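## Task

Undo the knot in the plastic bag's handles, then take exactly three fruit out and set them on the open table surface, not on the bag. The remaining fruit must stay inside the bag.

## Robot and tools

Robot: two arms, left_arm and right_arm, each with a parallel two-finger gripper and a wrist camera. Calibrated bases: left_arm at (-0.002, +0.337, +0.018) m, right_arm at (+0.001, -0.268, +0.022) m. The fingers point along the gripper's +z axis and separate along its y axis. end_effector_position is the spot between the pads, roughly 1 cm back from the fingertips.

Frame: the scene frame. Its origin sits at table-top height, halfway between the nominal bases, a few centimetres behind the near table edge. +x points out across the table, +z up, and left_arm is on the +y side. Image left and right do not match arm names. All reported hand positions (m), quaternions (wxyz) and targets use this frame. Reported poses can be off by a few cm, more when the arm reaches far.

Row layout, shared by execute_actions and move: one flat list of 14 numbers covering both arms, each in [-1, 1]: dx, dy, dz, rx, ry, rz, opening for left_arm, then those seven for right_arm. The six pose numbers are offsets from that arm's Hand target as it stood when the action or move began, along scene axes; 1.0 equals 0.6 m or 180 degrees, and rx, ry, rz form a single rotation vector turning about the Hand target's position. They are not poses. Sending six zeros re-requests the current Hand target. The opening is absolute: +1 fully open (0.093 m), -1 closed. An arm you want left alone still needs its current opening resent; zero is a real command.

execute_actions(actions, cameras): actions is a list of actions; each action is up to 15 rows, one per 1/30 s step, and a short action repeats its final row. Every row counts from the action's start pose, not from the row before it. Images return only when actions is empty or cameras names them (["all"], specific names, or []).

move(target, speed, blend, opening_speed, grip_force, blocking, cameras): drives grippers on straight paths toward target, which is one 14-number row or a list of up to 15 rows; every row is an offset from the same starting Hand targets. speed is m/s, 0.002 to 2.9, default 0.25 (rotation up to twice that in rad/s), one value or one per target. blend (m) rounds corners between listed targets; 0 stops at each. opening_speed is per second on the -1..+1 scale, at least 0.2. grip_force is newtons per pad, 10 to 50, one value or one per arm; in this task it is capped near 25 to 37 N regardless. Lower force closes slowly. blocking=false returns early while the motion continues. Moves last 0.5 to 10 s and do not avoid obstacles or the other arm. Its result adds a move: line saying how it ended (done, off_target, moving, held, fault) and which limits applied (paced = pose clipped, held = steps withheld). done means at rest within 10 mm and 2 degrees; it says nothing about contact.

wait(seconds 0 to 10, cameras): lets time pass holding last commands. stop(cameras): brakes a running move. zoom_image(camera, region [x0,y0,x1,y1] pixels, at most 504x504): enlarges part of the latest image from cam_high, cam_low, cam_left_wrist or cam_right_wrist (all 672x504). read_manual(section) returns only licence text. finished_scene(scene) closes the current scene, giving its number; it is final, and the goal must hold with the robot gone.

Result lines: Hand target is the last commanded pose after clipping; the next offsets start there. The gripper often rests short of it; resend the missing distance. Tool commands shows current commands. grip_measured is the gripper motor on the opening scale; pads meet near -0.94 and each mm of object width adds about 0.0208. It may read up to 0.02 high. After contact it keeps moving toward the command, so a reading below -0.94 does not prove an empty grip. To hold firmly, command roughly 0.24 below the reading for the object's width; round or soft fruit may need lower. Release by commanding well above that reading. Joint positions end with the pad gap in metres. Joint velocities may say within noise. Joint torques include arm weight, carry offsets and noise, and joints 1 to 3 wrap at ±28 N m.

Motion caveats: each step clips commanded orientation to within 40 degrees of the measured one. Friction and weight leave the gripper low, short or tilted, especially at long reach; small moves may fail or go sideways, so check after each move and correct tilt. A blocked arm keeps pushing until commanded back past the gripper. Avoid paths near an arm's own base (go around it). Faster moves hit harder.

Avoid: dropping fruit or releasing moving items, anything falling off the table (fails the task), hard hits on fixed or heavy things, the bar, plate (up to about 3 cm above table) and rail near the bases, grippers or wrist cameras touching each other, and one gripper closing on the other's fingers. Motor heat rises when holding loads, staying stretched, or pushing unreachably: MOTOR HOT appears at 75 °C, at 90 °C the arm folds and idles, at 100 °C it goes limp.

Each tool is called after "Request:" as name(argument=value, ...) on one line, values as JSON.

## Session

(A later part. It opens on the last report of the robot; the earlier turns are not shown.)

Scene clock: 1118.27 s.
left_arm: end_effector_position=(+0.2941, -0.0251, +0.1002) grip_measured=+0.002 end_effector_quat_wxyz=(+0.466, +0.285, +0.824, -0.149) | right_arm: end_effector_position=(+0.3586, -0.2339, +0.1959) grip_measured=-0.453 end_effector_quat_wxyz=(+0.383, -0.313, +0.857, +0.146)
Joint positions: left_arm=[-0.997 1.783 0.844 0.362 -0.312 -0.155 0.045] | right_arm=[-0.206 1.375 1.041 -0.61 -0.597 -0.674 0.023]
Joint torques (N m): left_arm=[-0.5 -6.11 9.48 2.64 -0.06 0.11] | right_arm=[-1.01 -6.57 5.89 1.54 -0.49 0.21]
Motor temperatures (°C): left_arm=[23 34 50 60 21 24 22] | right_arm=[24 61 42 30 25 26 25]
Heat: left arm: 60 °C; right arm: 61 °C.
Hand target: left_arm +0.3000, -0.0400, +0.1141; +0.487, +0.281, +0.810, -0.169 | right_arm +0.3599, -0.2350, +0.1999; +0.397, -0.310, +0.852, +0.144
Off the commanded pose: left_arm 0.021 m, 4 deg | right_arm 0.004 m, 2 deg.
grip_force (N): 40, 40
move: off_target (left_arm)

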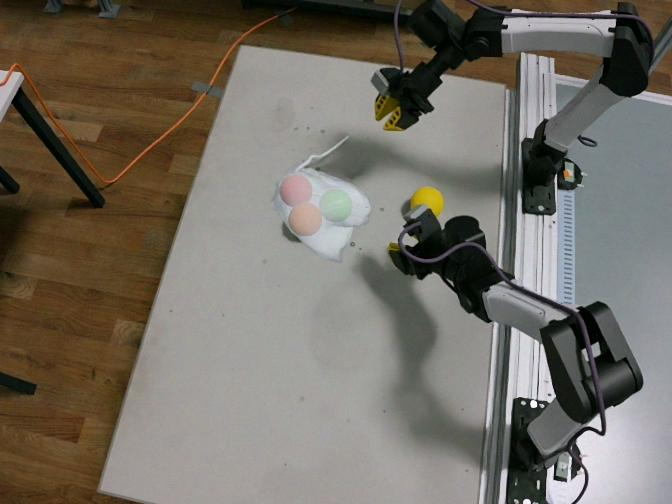

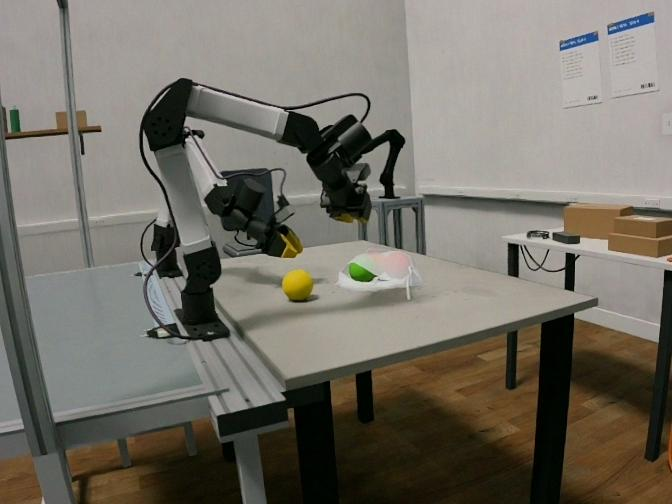

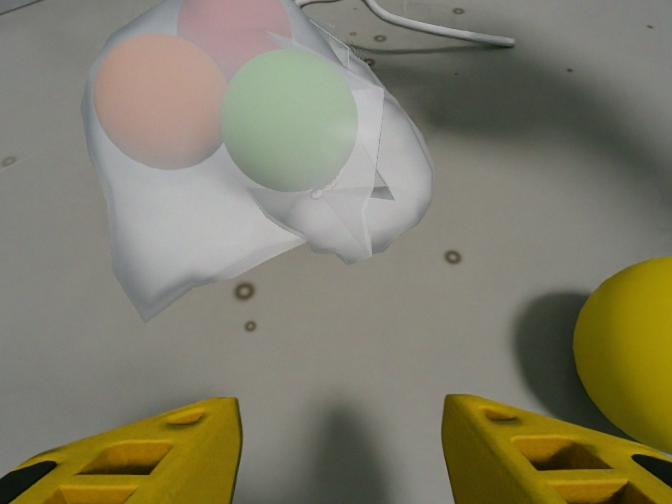

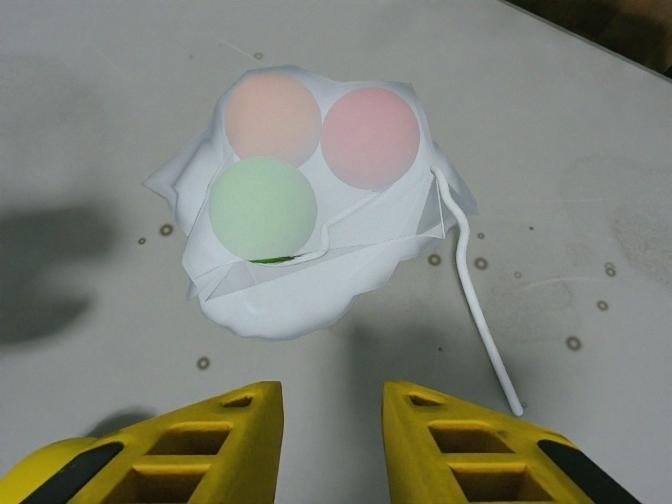

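Request:
move(target=[0,0,0,0,0,0,0.0, 0.0585,-0.0083,-0.133,0.3287,0.2627,-0.1989,-0.45], speed=0.2, cameras=["cam_high","cam_right_wrist","cam_low"])

Scene clock: 1169.47 s.
left_arm: end_effector_position=(+0.2941, -0.0251, +0.1002) grip_measured=+0.002 end_effector_quat_wxyz=(+0.466, +0.285, +0.824, -0.149) | right_arm: end_effector_position=(+0.3960, -0.2395, +0.1245) grip_measured=-0.452 end_effector_quat_wxyz=(+0.165, +0.251, +0.810, +0.504)
Joint positions: left_arm=[-0.997 1.783 0.844 0.362 -0.312 -0.155 0.045] | right_arm=[-0.335 1.735 0.947 -0.203 -1.007 0.623 0.023]
Joint torques (N m): left_arm=[-0.49 -6.08 9.44 2.65 -0.03 0.12] | right_arm=[-1.05 -6.63 5.16 1.34 -0.72 0.15]
Motor temperatures (°C): left_arm=[22 33 51 62 21 24 22] | right_arm=[24 51 38 32 25 26 24]
Heat: left arm: 62 °C; right arm: 51 °C.
Hand target: left_arm +0.3000, -0.0400, +0.1140; +0.486, +0.281, +0.810, -0.169 | right_arm +0.3952, -0.2400, +0.1202; +0.162, +0.254, +0.804, +0.513
Off the commanded pose: left_arm 0.021 m, 4 deg | right_arm 0.005 m, 1 deg.
grip_force (N): 40, 40
move: off_target (left_arm)
Images, in order (width x height): cam_high 672x504, cam_low 672x504, cam_right_wrist 672x504.

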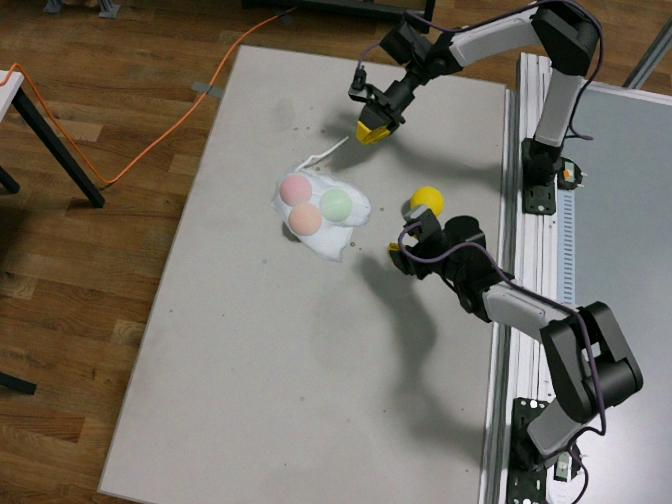

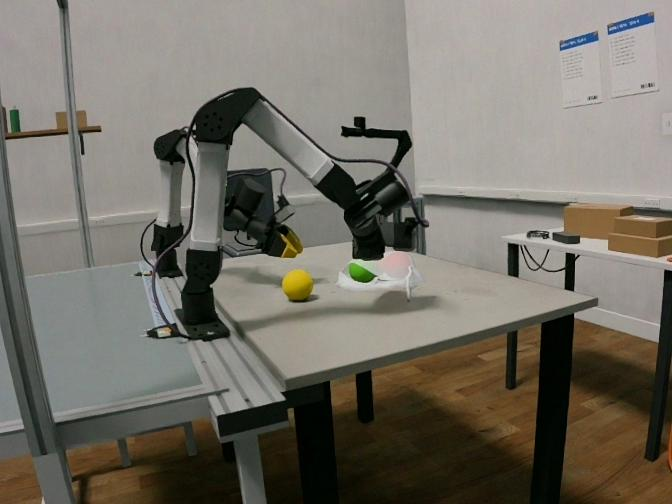

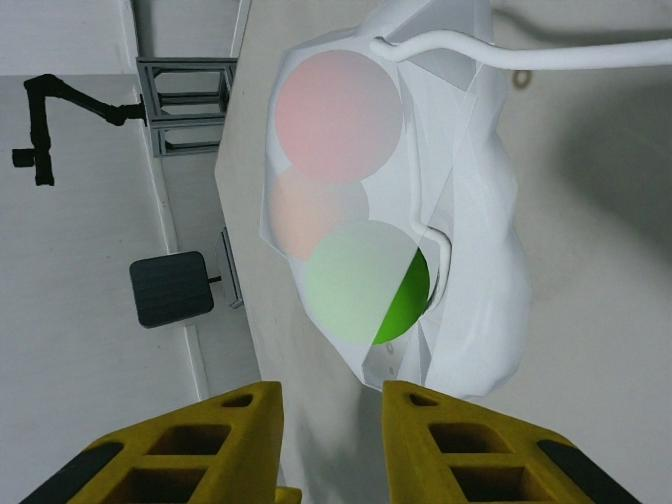

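Request:
move(target=[0.3017,-0.0267,0.045,0.1314,0.0783,-0.2274,-0.4, 0,0,0,0,0,0,-0.45], speed=0.15, cameras=["cam_left_wrist","cam_right_wrist","cam_high"])

Scene clock: 1263.50 s.
left_arm: end_effector_position=(+0.4871, -0.0566, +0.1468) grip_measured=-0.398 end_effector_quat_wxyz=(+0.299, +0.589, +0.729, -0.181) | right_arm: end_effector_position=(+0.3963, -0.2396, +0.1247) grip_measured=-0.452 end_effector_quat_wxyz=(+0.165, +0.251, +0.809, +0.505)
Joint positions: left_arm=[-0.577 2.701 2.837 -1.101 0.391 0.662 0.026] | right_arm=[-0.335 1.735 0.947 -0.201 -1.007 0.625 0.023]
Joint torques (N m): left_arm=[-0.1 -11.47 9.94 1.18 0.59 0.19] | right_arm=[-0.9 -6.9 5.04 1.28 -0.75 0.19]
Motor temperatures (°C): left_arm=[22 34 51 62 21 24 22] | right_arm=[24 50 37 31 26 26 24]
Heat: left arm: 62 °C; right arm: 50 °C.
Hand target: left_arm +0.4811, -0.0561, +0.1411; +0.231, +0.613, +0.730, -0.194 | right_arm +0.3951, -0.2399, +0.1202; +0.162, +0.254, +0.804, +0.513
Off the commanded pose: left_arm 0.008 m, 8 deg | right_arm 0.005 m, 1 deg.
elbow stopped short (left arm): the move would have taken joint 3 (elbow) straighter than the controller allows.
grip_force (N): 40, 40
move: off_target (left_arm)
Images, in order (width x height): cam_high 672x504, cam_left_wrist 672x504, cam_right_wrist 672x504.

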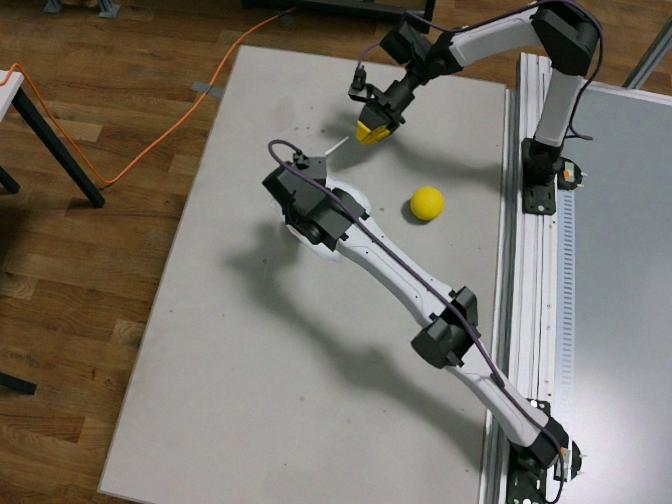

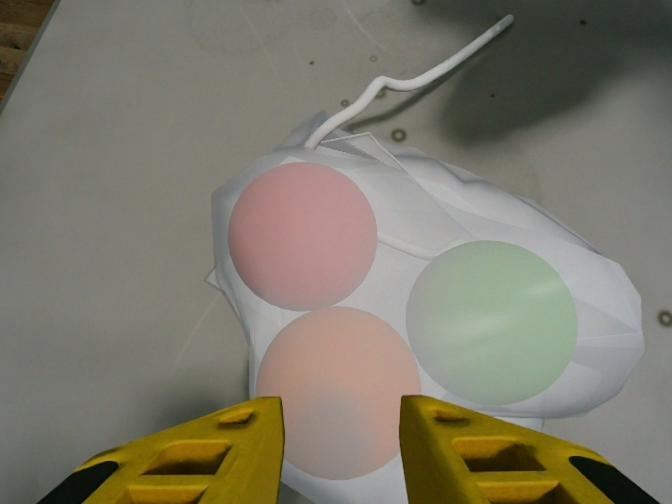

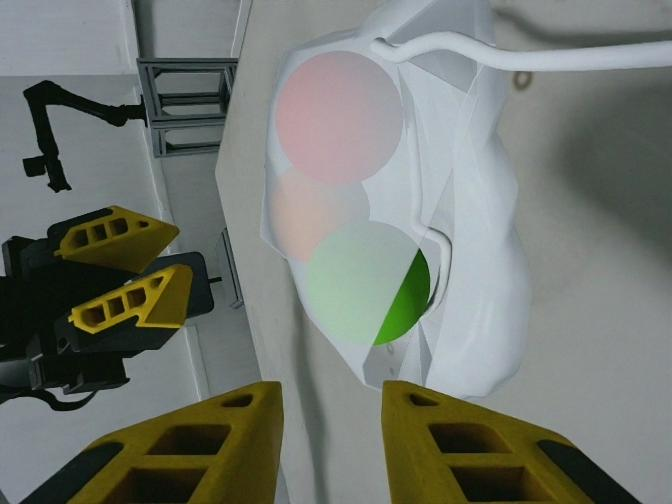

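Request:
execute_actions(actions=[])

Scene clock: 1290.20 s.
left_arm: end_effector_position=(+0.4870, -0.0566, +0.1468) grip_measured=-0.398 end_effector_quat_wxyz=(+0.299, +0.589, +0.729, -0.181) | right_arm: end_effector_position=(+0.3963, -0.2396, +0.1247) grip_measured=-0.452 end_effector_quat_wxyz=(+0.165, +0.251, +0.809, +0.505)
Joint positions: left_arm=[-0.577 2.701 2.837 -1.101 0.391 0.662 0.026] | right_arm=[-0.335 1.735 0.947 -0.201 -1.007 0.625 0.023]
Joint velocities: within noise
Joint torques (N m): left_arm=[-0.13 -11.45 10.02 1.15 0.59 0.17] | right_arm=[-0.99 -6.8 5 1.28 -0.75 0.13]
Motor temperatures (°C): left_arm=[22 46 52 54 22 24 22] | right_arm=[24 50 36 31 26 26 24]
Heat: left arm: 54 °C; right arm: 50 °C.
Hand target: left_arm +0.4811, -0.0561, +0.1411; +0.231, +0.613, +0.730, -0.194 | right_arm +0.3951, -0.2399, +0.1202; +0.162, +0.254, +0.804, +0.513
Tool commands: left_gripper/opening=-0.4 right_gripper/opening=-0.45
Off the commanded pose: left_arm 0.008 m, 8 deg | right_arm 0.005 m, 1 deg.
grip_force (N): 40, 40

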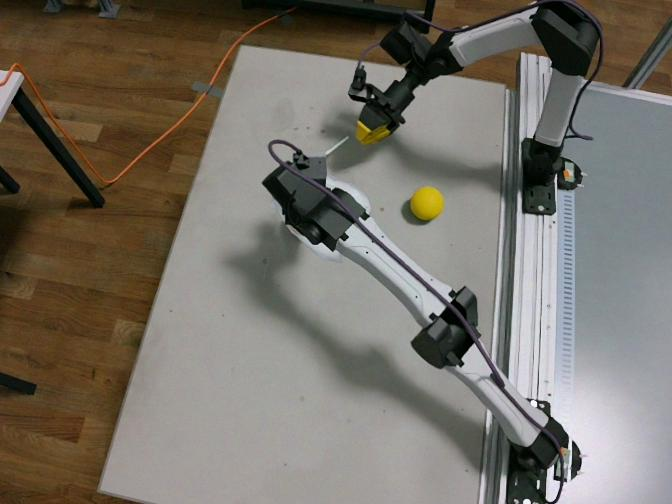

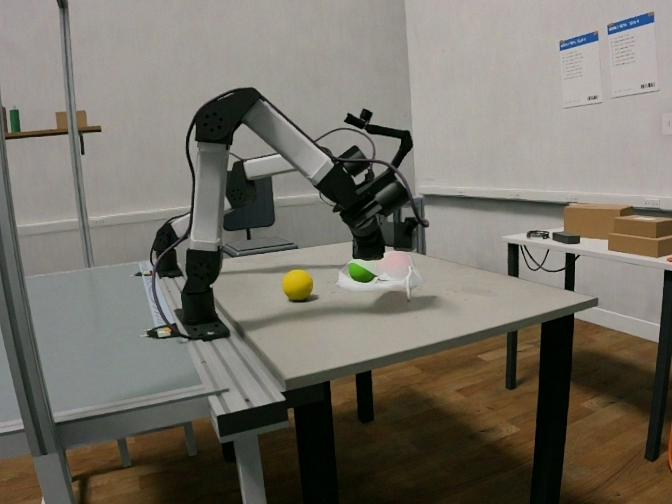

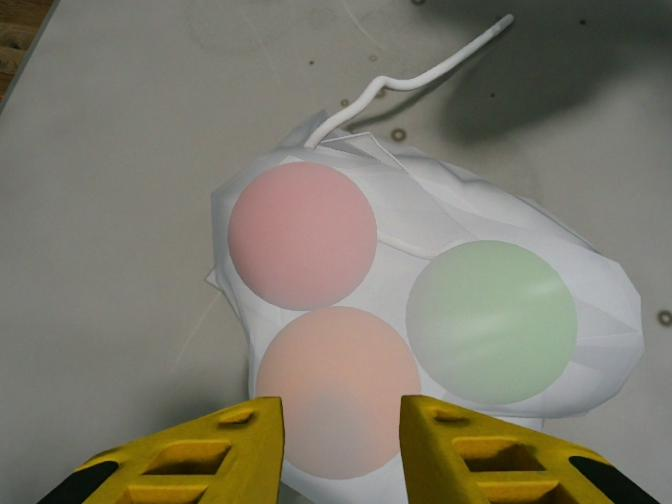

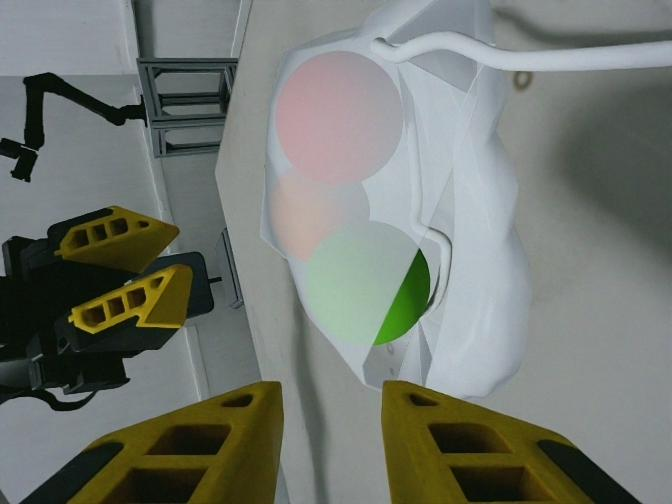

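Request:
zoom_image(camera="cam_right_wrist", region=[230, 0, 560, 430])

Request:
zoom_image(camera="cam_left_wrist", region=[190, 90, 672, 500])

Scaled by 1.172 from the camera's 672x504 image, which has a finer 960x720 frame.

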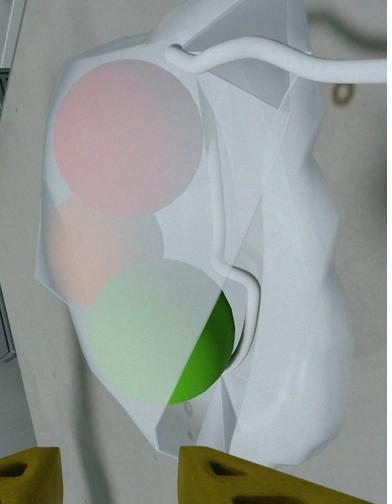

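Scaled by 1.046 from the camera's 672x504 image, which has a finer 960x720 frame.

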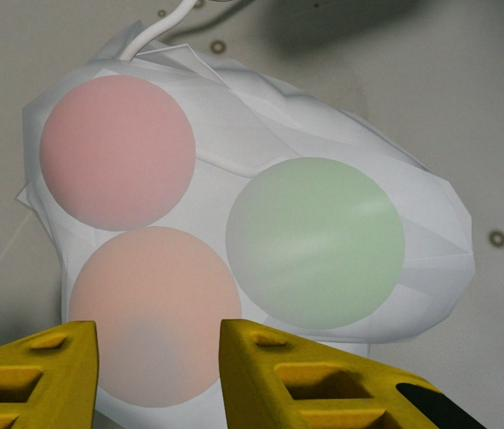

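Request:
zoom_image(camera="cam_left_wrist", region=[400, 170, 672, 430])

Request:
zoom_image(camera="cam_right_wrist", region=[280, 200, 540, 410])

Scaled by 1.853 from the camera's 672x504 image, which has a finer 960x720 frame.

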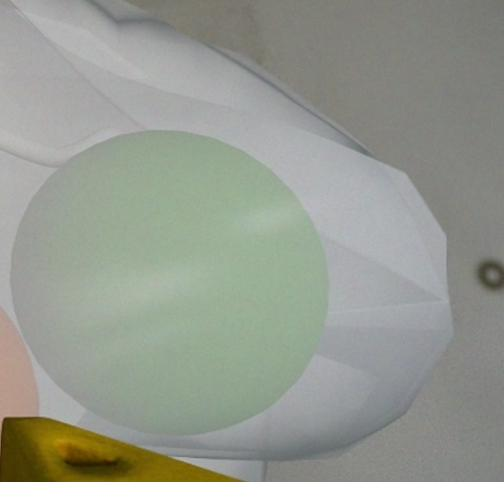

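Scaled by 1.938 from the camera's 672x504 image, which has a finer 960x720 frame.

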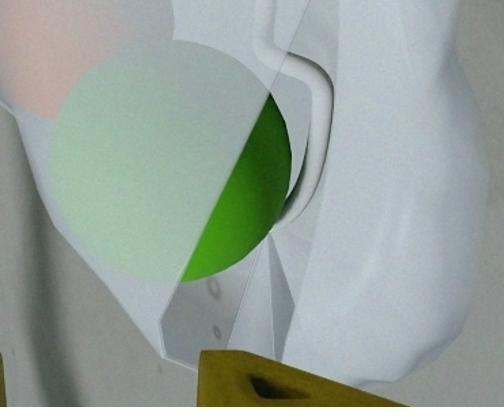

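Request:
move(target=[-0.1852, -0.0407, -0.0435, 0.0279, 0.0048, 0.0003, -0.4, 0, 0, 0, 0, 0, 0, -0.45], speed=0.15, cameras=["cam_left_wrist", "cam_right_wrist"])

Scene clock: 1366.57 s.
left_arm: end_effector_position=(+0.3635, -0.0765, +0.0939) grip_measured=-0.398 end_effector_quat_wxyz=(+0.164, +0.626, +0.743, -0.172) | right_arm: end_effector_position=(+0.3963, -0.2396, +0.1247) grip_measured=-0.452 end_effector_quat_wxyz=(+0.165, +0.251, +0.809, +0.505)
Joint positions: left_arm=[-0.756 2.396 2.165 -0.976 0.304 0.588 0.026] | right_arm=[-0.335 1.735 0.947 -0.201 -1.007 0.625 0.023]
Joint torques (N m): left_arm=[-0.42 -15.1 6.32 1.51 0.08 -0.14] | right_arm=[-0.98 -6.89 5.03 1.32 -0.75 0.18]
Motor temperatures (°C): left_arm=[22 54 52 46 22 24 22] | right_arm=[24 49 36 31 26 26 24]
Heat: left arm: 54 °C; right arm: 49 °C.
Hand target: left_arm +0.3699, -0.0805, +0.1150; +0.198, +0.621, +0.740, -0.166 | right_arm +0.3951, -0.2399, +0.1202; +0.162, +0.254, +0.804, +0.513
Off the commanded pose: left_arm 0.022 m, 4 deg | right_arm 0.005 m, 1 deg.
grip_force (N): 40, 40
move: off_target (left_arm)
Images, in order (width x height): cam_left_wrist 672x504, cam_right_wrist 672x504.

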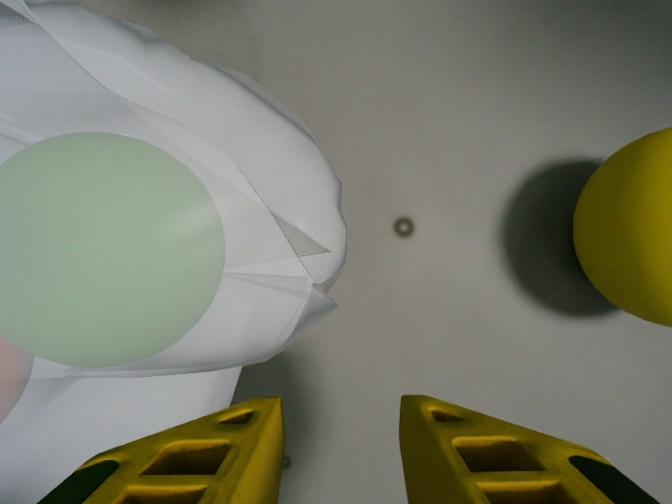

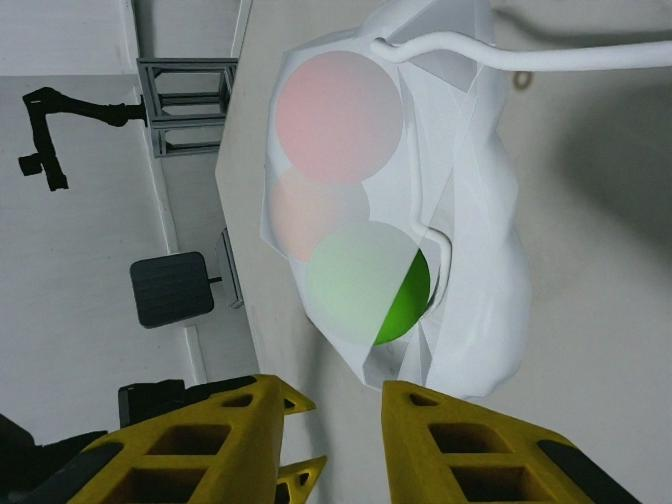

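Request:
zoom_image(camera="cam_left_wrist", region=[150, 130, 420, 400])

Scaled by 1.867 from the camera's 672x504 image, which has a finer 960x720 frame.

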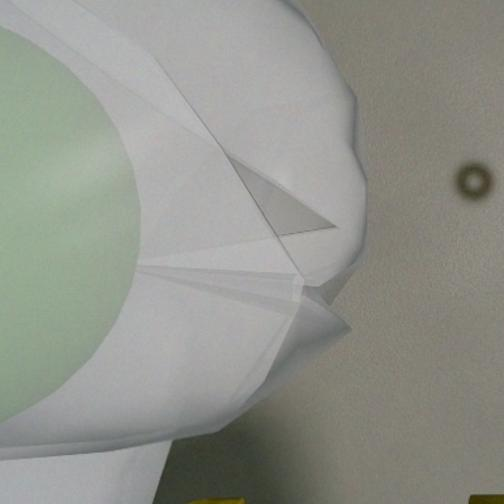

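Request:
move(target=[0.0075, -0.0178, -0.042, 0, 0, 0, -0.4, 0, 0, 0, 0, 0, 0, -0.45], speed=0.08, cameras=["cam_left_wrist"])

Scene clock: 1389.43 s.
left_arm: end_effector_position=(+0.3733, -0.0848, +0.0989) grip_measured=-0.398 end_effector_quat_wxyz=(+0.192, +0.622, +0.739, -0.172) | right_arm: end_effector_position=(+0.3963, -0.2396, +0.1247) grip_measured=-0.452 end_effector_quat_wxyz=(+0.165, +0.251, +0.809, +0.505)
Joint positions: left_arm=[-0.756 2.396 2.165 -0.918 0.3 0.58 0.026] | right_arm=[-0.335 1.735 0.947 -0.201 -1.007 0.625 0.023]
Joint torques (N m): left_arm=[-1.1 -10.86 6.37 1.7 0.08 -0.12] | right_arm=[-0.81 -6.78 5.01 1.34 -0.73 0.18]
Motor temperatures (°C): left_arm=[22 56 48 47 22 24 22] | right_arm=[24 49 36 31 26 26 24]
Heat: left arm: 56 °C; right arm: 49 °C.
Hand target: left_arm +0.3744, -0.0912, +0.0898; +0.198, +0.621, +0.740, -0.166 | right_arm +0.3951, -0.2399, +0.1202; +0.162, +0.254, +0.804, +0.513
Off the commanded pose: left_arm 0.011 m, 1 deg | right_arm 0.005 m, 1 deg.
grip_force (N): 40, 40
move: off_target (left_arm)
Images, in order (width x height): cam_left_wrist 672x504.

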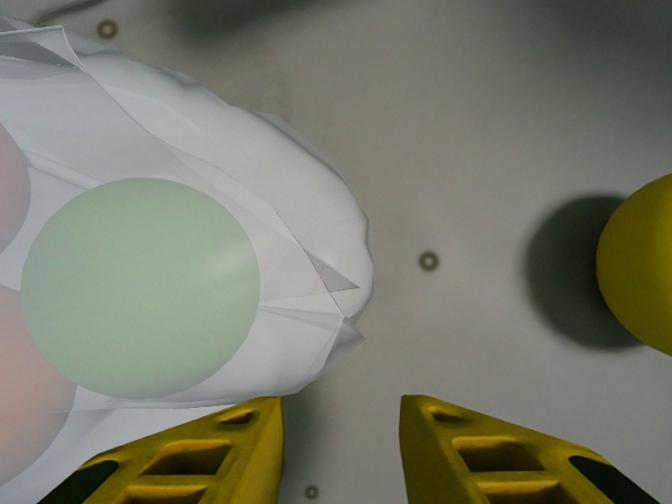

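Request:
move(target=[-0.0023, -0.028, -0.0863, 0, 0, 0, -0.4, 0, 0, 0, 0, 0, 0, -0.45], speed=0.06, cameras=["cam_left_wrist", "cam_right_wrist"])

Scene clock: 1395.67 s.
left_arm: end_effector_position=(+0.3711, -0.1030, +0.0483) grip_measured=-0.398 end_effector_quat_wxyz=(+0.192, +0.624, +0.738, -0.172) | right_arm: end_effector_position=(+0.3963, -0.2396, +0.1247) grip_measured=-0.452 end_effector_quat_wxyz=(+0.165, +0.251, +0.809, +0.505)
Joint positions: left_arm=[-0.783 2.473 2.1 -0.769 0.29 0.558 0.026] | right_arm=[-0.335 1.735 0.947 -0.201 -1.007 0.625 0.023]
Joint torques (N m): left_arm=[-0.84 -11 6.74 1.75 0.08 -0.12] | right_arm=[-0.98 -6.82 5 1.32 -0.73 0.17]
Motor temperatures (°C): left_arm=[22 55 47 47 22 24 22] | right_arm=[24 49 36 31 26 26 24]
Heat: left arm: 55 °C; right arm: 49 °C.
Hand target: left_arm +0.3730, -0.1080, +0.0381; +0.198, +0.621, +0.740, -0.166 | right_arm +0.3951, -0.2399, +0.1202; +0.162, +0.254, +0.804, +0.513
Off the commanded pose: left_arm 0.012 m, 1 deg | right_arm 0.005 m, 1 deg.
grip_force (N): 40, 40
move: off_target (left_arm)
Images, in order (width x height): cam_left_wrist 672x504, cam_right_wrist 672x504.

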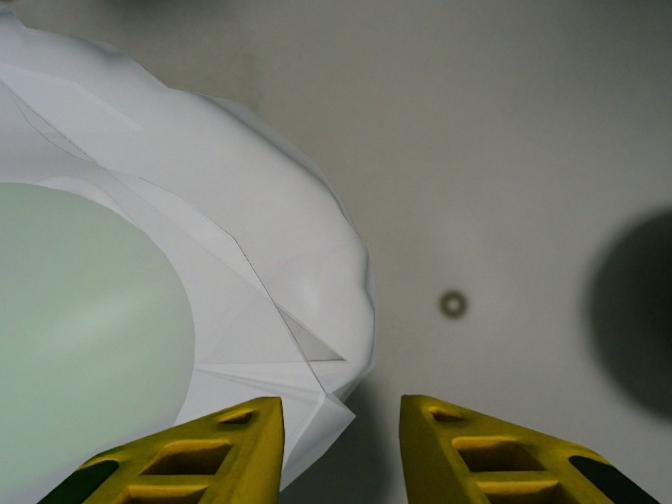

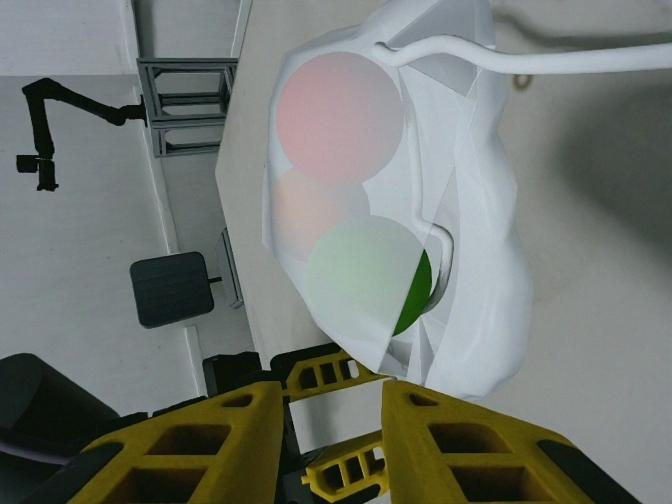

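Request:
zoom_image(camera="cam_right_wrist", region=[260, 200, 540, 500])

Request:
zoom_image(camera="cam_left_wrist", region=[200, 280, 420, 500])

Scaled by 1.680 from the camera's 672x504 image, which has a finer 960x720 frame.

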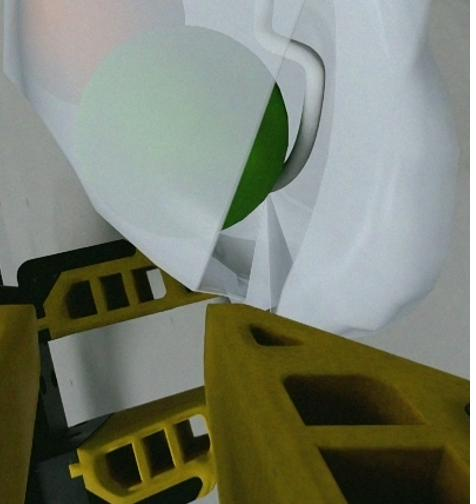

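Scaled by 2.291 from the camera's 672x504 image, which has a finer 960x720 frame.

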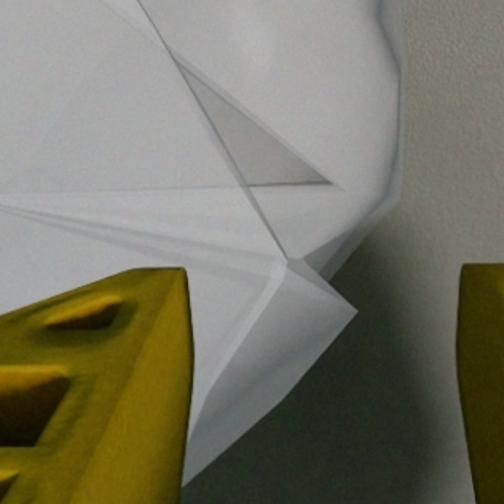

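Request:
move(target=[0.0, -0.01, -0.02, 0, 0, 0, -0.4, 0, 0, 0, 0, 0, 0, -0.45], speed=0.06, cameras=["cam_left_wrist"])

Scene clock: 1409.33 s.
left_arm: end_effector_position=(+0.3692, -0.1075, +0.0332) grip_measured=-0.398 end_effector_quat_wxyz=(+0.187, +0.624, +0.739, -0.172) | right_arm: end_effector_position=(+0.3963, -0.2396, +0.1247) grip_measured=-0.452 end_effector_quat_wxyz=(+0.165, +0.251, +0.809, +0.505)
Joint positions: left_arm=[-0.791 2.504 2.1 -0.746 0.287 0.551 0.026] | right_arm=[-0.335 1.735 0.947 -0.201 -1.007 0.625 0.023]
Joint torques (N m): left_arm=[-0.76 -10.96 7.61 1.64 0.03 -0.15] | right_arm=[-0.88 -6.9 5.01 1.28 -0.73 0.18]
Heat: left arm: 54 °C; right arm: 48 °C.
Hand target: left_arm +0.3731, -0.1139, +0.0260; +0.198, +0.621, +0.740, -0.166 | right_arm +0.3951, -0.2399, +0.1202; +0.162, +0.254, +0.804, +0.513
Off the commanded pose: left_arm 0.010 m, 1 deg | right_arm 0.005 m, 1 deg.
grip_force (N): 40, 40
move: done
Images, in order (width x height): cam_left_wrist 672x504.

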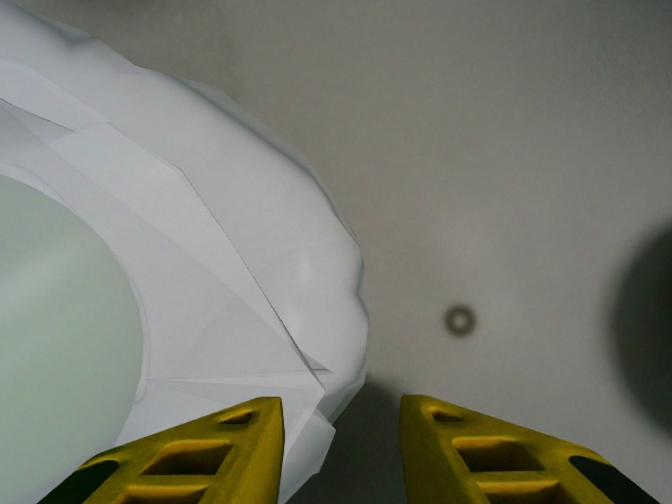

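Request:
move(target=[0, 0, 0, 0, 0, 0, -1, 0, 0, 0, 0, 0, 0, -0.45], speed=0.06, opening_speed=0.5, cameras=["cam_left_wrist", "cam_right_wrist"])

Scene clock: 1414.00 s.
left_arm: end_effector_position=(+0.3694, -0.1075, +0.0332) grip_measured=-0.987 end_effector_quat_wxyz=(+0.188, +0.624, +0.739, -0.172) | right_arm: end_effector_position=(+0.3963, -0.2396, +0.1247) grip_measured=-0.452 end_effector_quat_wxyz=(+0.165, +0.251, +0.809, +0.505)
Joint positions: left_arm=[-0.791 2.504 2.1 -0.745 0.286 0.55 0] | right_arm=[-0.335 1.735 0.947 -0.201 -1.007 0.625 0.023]
Joint torques (N m): left_arm=[-0.72 -10.99 7.61 1.69 0.07 -0.11] | right_arm=[-1.07 -6.8 5.16 1.29 -0.7 0.19]
Heat: left arm: 54 °C; right arm: 48 °C.
Hand target: left_arm +0.3731, -0.1139, +0.0261; +0.198, +0.621, +0.740, -0.166 | right_arm +0.3951, -0.2399, +0.1202; +0.162, +0.254, +0.804, +0.513
Off the commanded pose: left_arm 0.010 m, 1 deg | right_arm 0.005 m, 1 deg.
grip_force (N): 40, 40
move: done
Images, in order (width x height): cam_left_wrist 672x504, cam_right_wrist 672x504.

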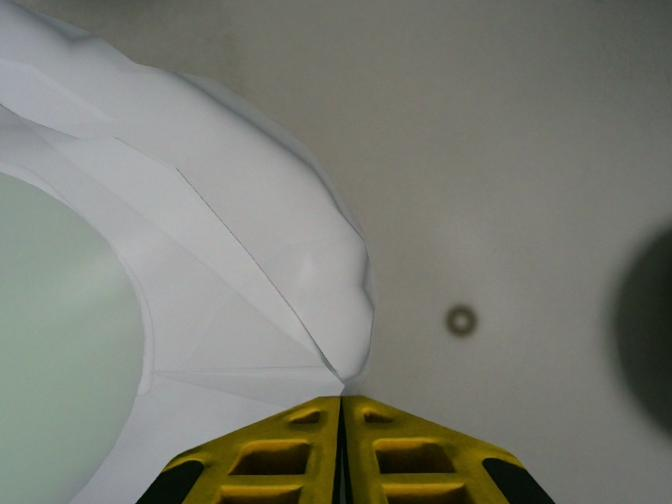

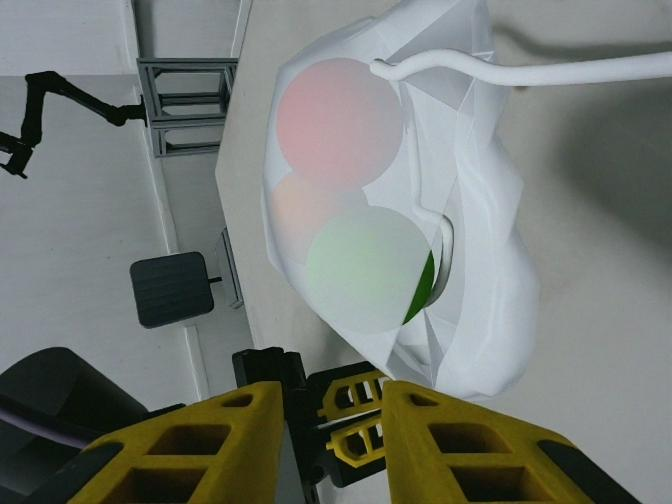

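Request:
move(target=[0.008, 0.0317, 0.14, 0, 0, 0, -1, 0, 0, 0, 0, 0, 0, -0.45], speed=0.07, cameras=["cam_left_wrist", "cam_right_wrist"])

Scene clock: 1419.73 s.
left_arm: end_effector_position=(+0.3766, -0.0982, +0.0841) grip_measured=-0.987 end_effector_quat_wxyz=(+0.186, +0.617, +0.746, -0.169) | right_arm: end_effector_position=(+0.3963, -0.2396, +0.1247) grip_measured=-0.452 end_effector_quat_wxyz=(+0.165, +0.251, +0.809, +0.505)
Joint positions: left_arm=[-0.773 2.478 2.259 -0.937 0.286 0.551 0] | right_arm=[-0.335 1.735 0.947 -0.201 -1.007 0.625 0.023]
Joint torques (N m): left_arm=[0.02 -15.08 10.1 0.93 0.2 0.2] | right_arm=[-1.09 -6.71 4.98 1.32 -0.75 0.18]
Motor temperatures (°C): left_arm=[22 55 48 45 21 24 22] | right_arm=[24 48 36 31 26 26 24]
Heat: left arm: 55 °C; right arm: 48 °C.
Hand target: left_arm +0.3779, -0.0949, +0.1102; +0.198, +0.621, +0.740, -0.166 | right_arm +0.3951, -0.2399, +0.1202; +0.162, +0.254, +0.804, +0.513
Off the commanded pose: left_arm 0.026 m, 2 deg | right_arm 0.005 m, 1 deg.
grip_force (N): 40, 40
move: off_target (left_arm)
Images, in order (width x height): cam_left_wrist 672x504, cam_right_wrist 672x504.

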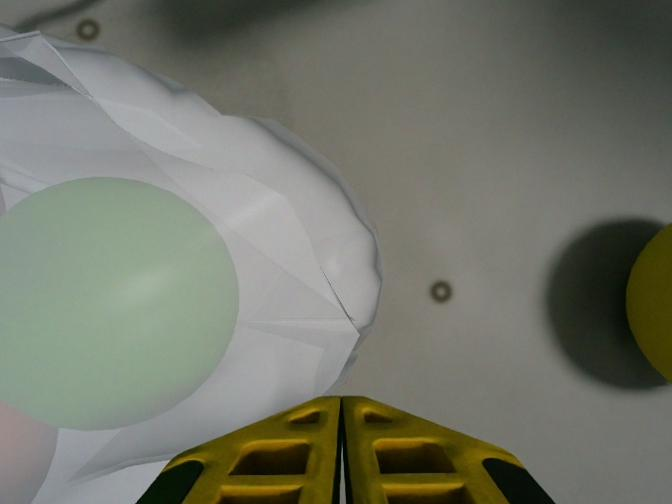

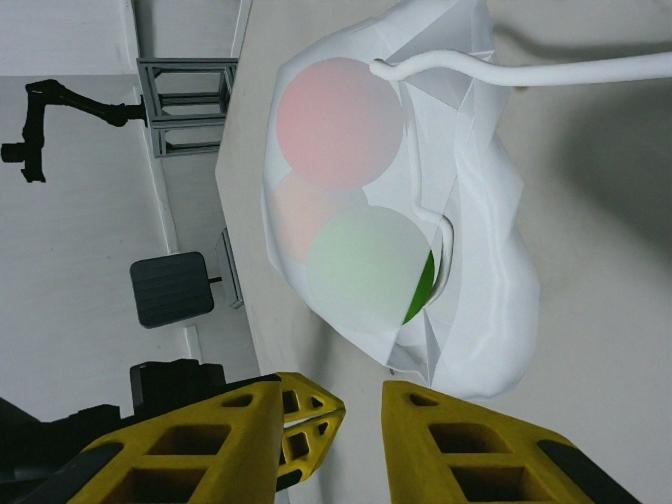

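Request:
zoom_image(camera="cam_left_wrist", region=[200, 180, 420, 400])

Request:
zoom_image(camera="cam_right_wrist", region=[280, 200, 540, 410])

Scaled by 2.291 from the camera's 672x504 image, which has a finer 960x720 frame.

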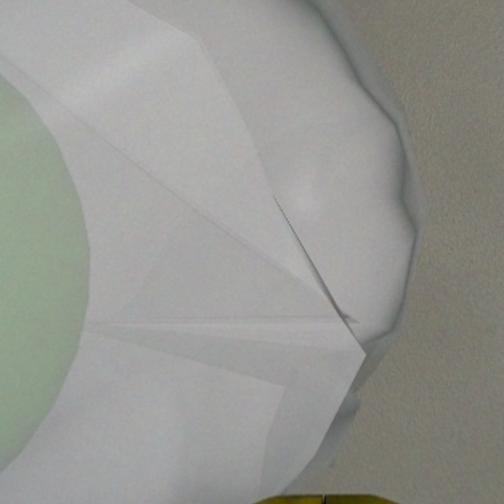

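Scaled by 1.938 from the camera's 672x504 image, which has a finer 960x720 frame.

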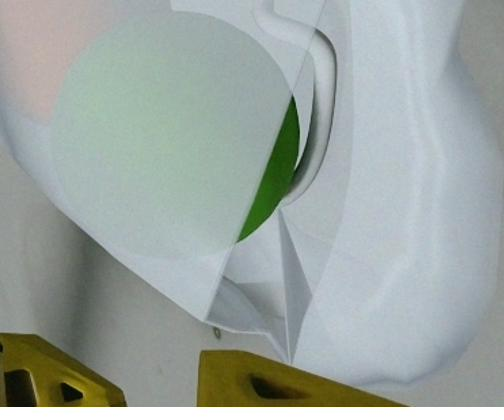

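Request:
move(target=[0.0368, 0.1915, 0.083, 0, 0, 0, -0.4, -0.042, 0.1465, -0.0787, -0.0613, 0.0389, 0.0280, -0.45], speed=0.12, cameras=["cam_left_wrist", "cam_right_wrist"])

Scene clock: 1492.00 s.
left_arm: end_effector_position=(+0.4135, +0.0171, +0.1500) grip_measured=-0.402 end_effector_quat_wxyz=(+0.206, +0.614, +0.746, -0.155) | right_arm: end_effector_position=(+0.3692, -0.1529, +0.0734) grip_measured=-0.452 end_effector_quat_wxyz=(+0.105, +0.233, +0.868, +0.426)
Joint positions: left_arm=[-0.55 2.229 2.093 -1.044 0.344 0.761 0.026] | right_arm=[-0.037 1.735 0.842 -0.123 -0.741 0.742 0.023]
Joint torques (N m): left_arm=[-0.32 -13.2 6.41 0.8 0.58 0.15] | right_arm=[0.42 -8.09 4.9 1.38 -0.28 0.19]
Motor temperatures (°C): left_arm=[22 70 53 40 21 24 22] | right_arm=[24 48 35 31 26 26 24]
Heat: left arm: 70 °C; right arm: 48 °C.
Hand target: left_arm +0.4000, +0.0200, +0.1598; +0.198, +0.621, +0.740, -0.166 | right_arm +0.3700, -0.1521, +0.0731; +0.114, +0.232, +0.868, +0.423
Off the commanded pose: left_arm 0.017 m, 2 deg | right_arm 0.001 m, 1 deg.
grip_force (N): 40, 40
move: off_target (left_arm)
Images, in order (width x height): cam_left_wrist 672x504, cam_right_wrist 672x504.

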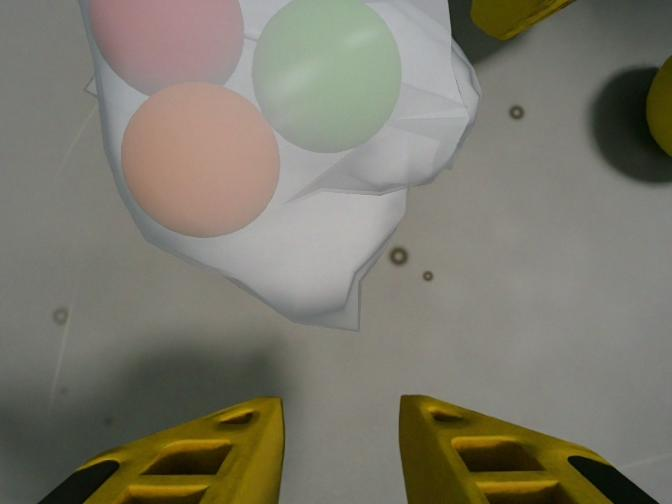

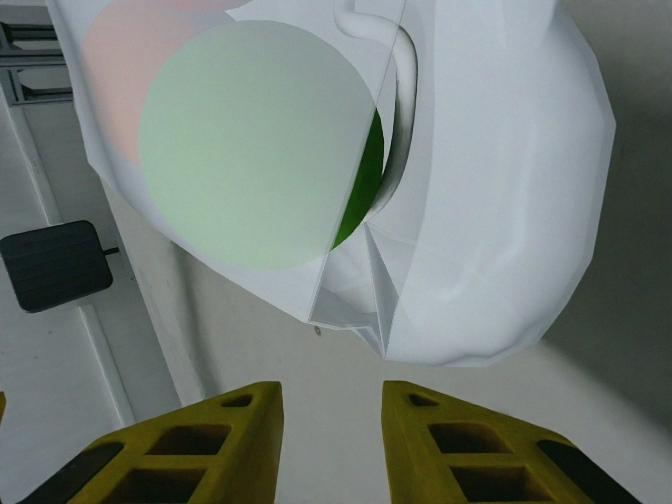

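Request:
move(target=[-0.2, 0.2167, 0.0667, 0, 0, 0, -0.4, 0.0315, 0.0572, -0.0393, 0, 0, 0, -0.45], speed=0.08, cameras=["cam_right_wrist"])

Scene clock: 1513.17 s.
left_arm: end_effector_position=(+0.2928, +0.1466, +0.1995) grip_measured=-0.402 end_effector_quat_wxyz=(+0.210, +0.618, +0.742, -0.152) | right_arm: end_effector_position=(+0.3811, -0.1213, +0.0501) grip_measured=-0.452 end_effector_quat_wxyz=(+0.104, +0.235, +0.869, +0.423)
Joint positions: left_arm=[-0.393 1.557 1.403 -1.077 0.398 0.928 0.026] | right_arm=[0.063 1.839 0.842 0.049 -0.68 0.854 0.023]
Joint torques (N m): left_arm=[0.09 -7.35 6.24 0.72 0.66 0.18] | right_arm=[0.77 -6.69 6.9 1.46 -0.27 0.15]
Motor temperatures (°C): left_arm=[22 68 49 39 22 24 22] | right_arm=[24 49 36 33 26 26 24]
Heat: left arm: 68 °C; right arm: 49 °C.
Hand target: left_arm +0.2800, +0.1500, +0.1999; +0.198, +0.621, +0.740, -0.166 | right_arm +0.3888, -0.1178, +0.0494; +0.114, +0.232, +0.868, +0.423
Off the commanded pose: left_arm 0.013 m, 2 deg | right_arm 0.009 m, 1 deg.
grip_force (N): 40, 40
move: off_target (left_arm)
Images, in order (width x height): cam_right_wrist 672x504.

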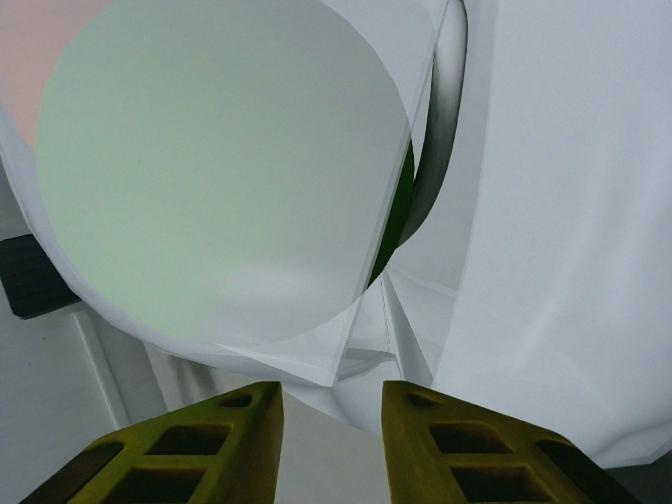

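Request:
move(target=[0, 0, 0, 0, 0, 0, -0.4, 0.0125, 0.0143, -0.0177, 0, 0, 0, -0.45], speed=0.05, cameras=["cam_right_wrist"])

Scene clock: 1528.03 s.
left_arm: end_effector_position=(+0.2927, +0.1466, +0.1995) grip_measured=-0.402 end_effector_quat_wxyz=(+0.210, +0.618, +0.742, -0.152) | right_arm: end_effector_position=(+0.3852, -0.1131, +0.0378) grip_measured=-0.452 end_effector_quat_wxyz=(+0.101, +0.236, +0.869, +0.423)
Joint positions: left_arm=[-0.393 1.557 1.403 -1.077 0.398 0.929 0.026] | right_arm=[0.085 1.893 0.85 0.103 -0.669 0.876 0.023]
Joint torques (N m): left_arm=[0.18 -7.39 6.16 0.73 0.68 0.16] | right_arm=[0.61 -6.72 7.76 1.49 -0.15 0.17]
Motor temperatures (°C): left_arm=[22 59 47 38 22 24 22] | right_arm=[24 47 37 33 26 26 24]
Heat: left arm: 59 °C; right arm: 47 °C.
Hand target: left_arm +0.2800, +0.1500, +0.1999; +0.198, +0.621, +0.740, -0.166 | right_arm +0.3963, -0.1092, +0.0388; +0.114, +0.233, +0.868, +0.423
Off the commanded pose: left_arm 0.013 m, 2 deg | right_arm 0.012 m, 2 deg.
grip_force (N): 40, 40
move: off_target (left_arm, right_arm)
Images, in order (width x height): cam_right_wrist 672x504.

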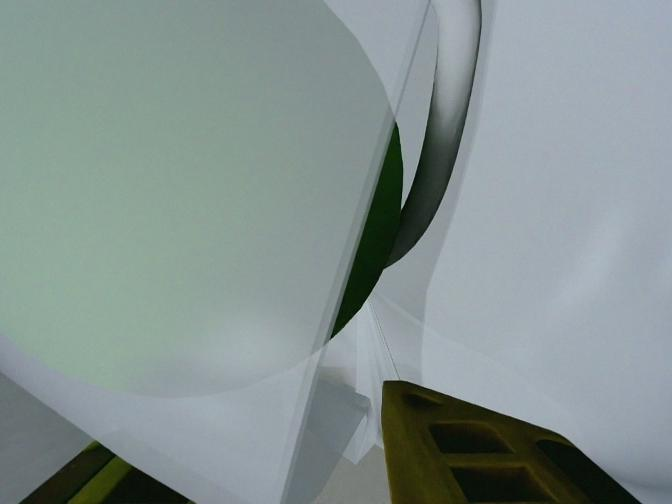

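Request:
zoom_image(camera="cam_right_wrist", region=[60, 230, 460, 504])

Scaled by 1.260 from the camera's 672x504 image, which has a finer 960x720 frame.

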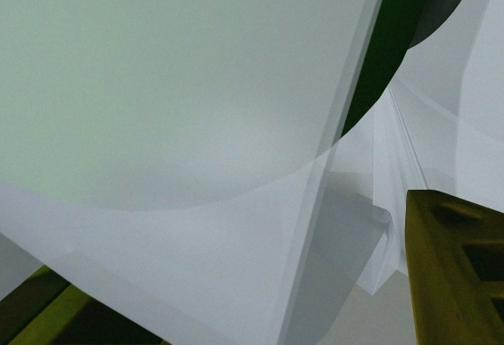

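Request:
move(target=[0, 0, 0, 0, 0, 0, -0.4, 0, 0, 0, 0, 0, 0, -1], speed=0.05, opening_speed=0.4, cameras=["cam_right_wrist"])

Scene clock: 1556.37 s.
left_arm: end_effector_position=(+0.2927, +0.1466, +0.1995) grip_measured=-0.402 end_effector_quat_wxyz=(+0.210, +0.618, +0.742, -0.152) | right_arm: end_effector_position=(+0.3855, -0.1135, +0.0376) grip_measured=-0.981 end_effector_quat_wxyz=(+0.102, +0.236, +0.870, +0.422)
Joint positions: left_arm=[-0.393 1.557 1.403 -1.077 0.398 0.929 0.026] | right_arm=[0.085 1.893 0.85 0.104 -0.666 0.876 0]
Joint torques (N m): left_arm=[0.2 -7.32 6.13 0.69 0.66 0.18] | right_arm=[0.73 -6.63 7.79 1.47 -0.22 0.18]
Motor temperatures (°C): left_arm=[22 51 46 37 22 24 22] | right_arm=[24 47 38 34 25 26 24]
Heat: left arm: 51 °C; right arm: 47 °C.
Hand target: left_arm +0.2800, +0.1500, +0.1999; +0.198, +0.621, +0.740, -0.166 | right_arm +0.3964, -0.1092, +0.0388; +0.114, +0.232, +0.868, +0.423
Off the commanded pose: left_arm 0.013 m, 2 deg | right_arm 0.012 m, 1 deg.
grip_force (N): 40, 40
move: off_target (left_arm, right_arm)
Images, in order (width x height): cam_right_wrist 672x504.

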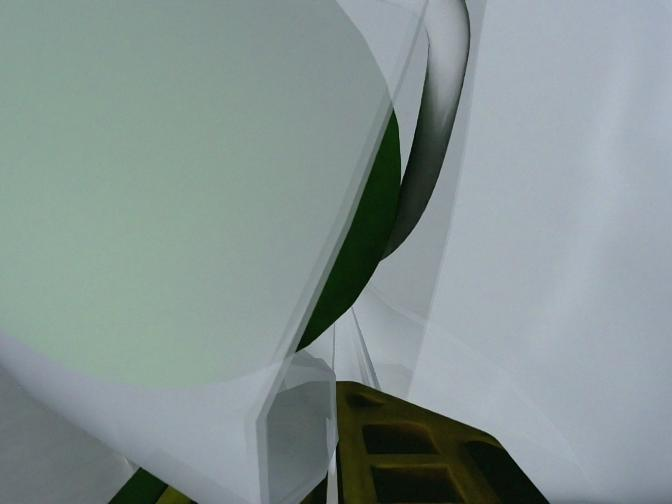

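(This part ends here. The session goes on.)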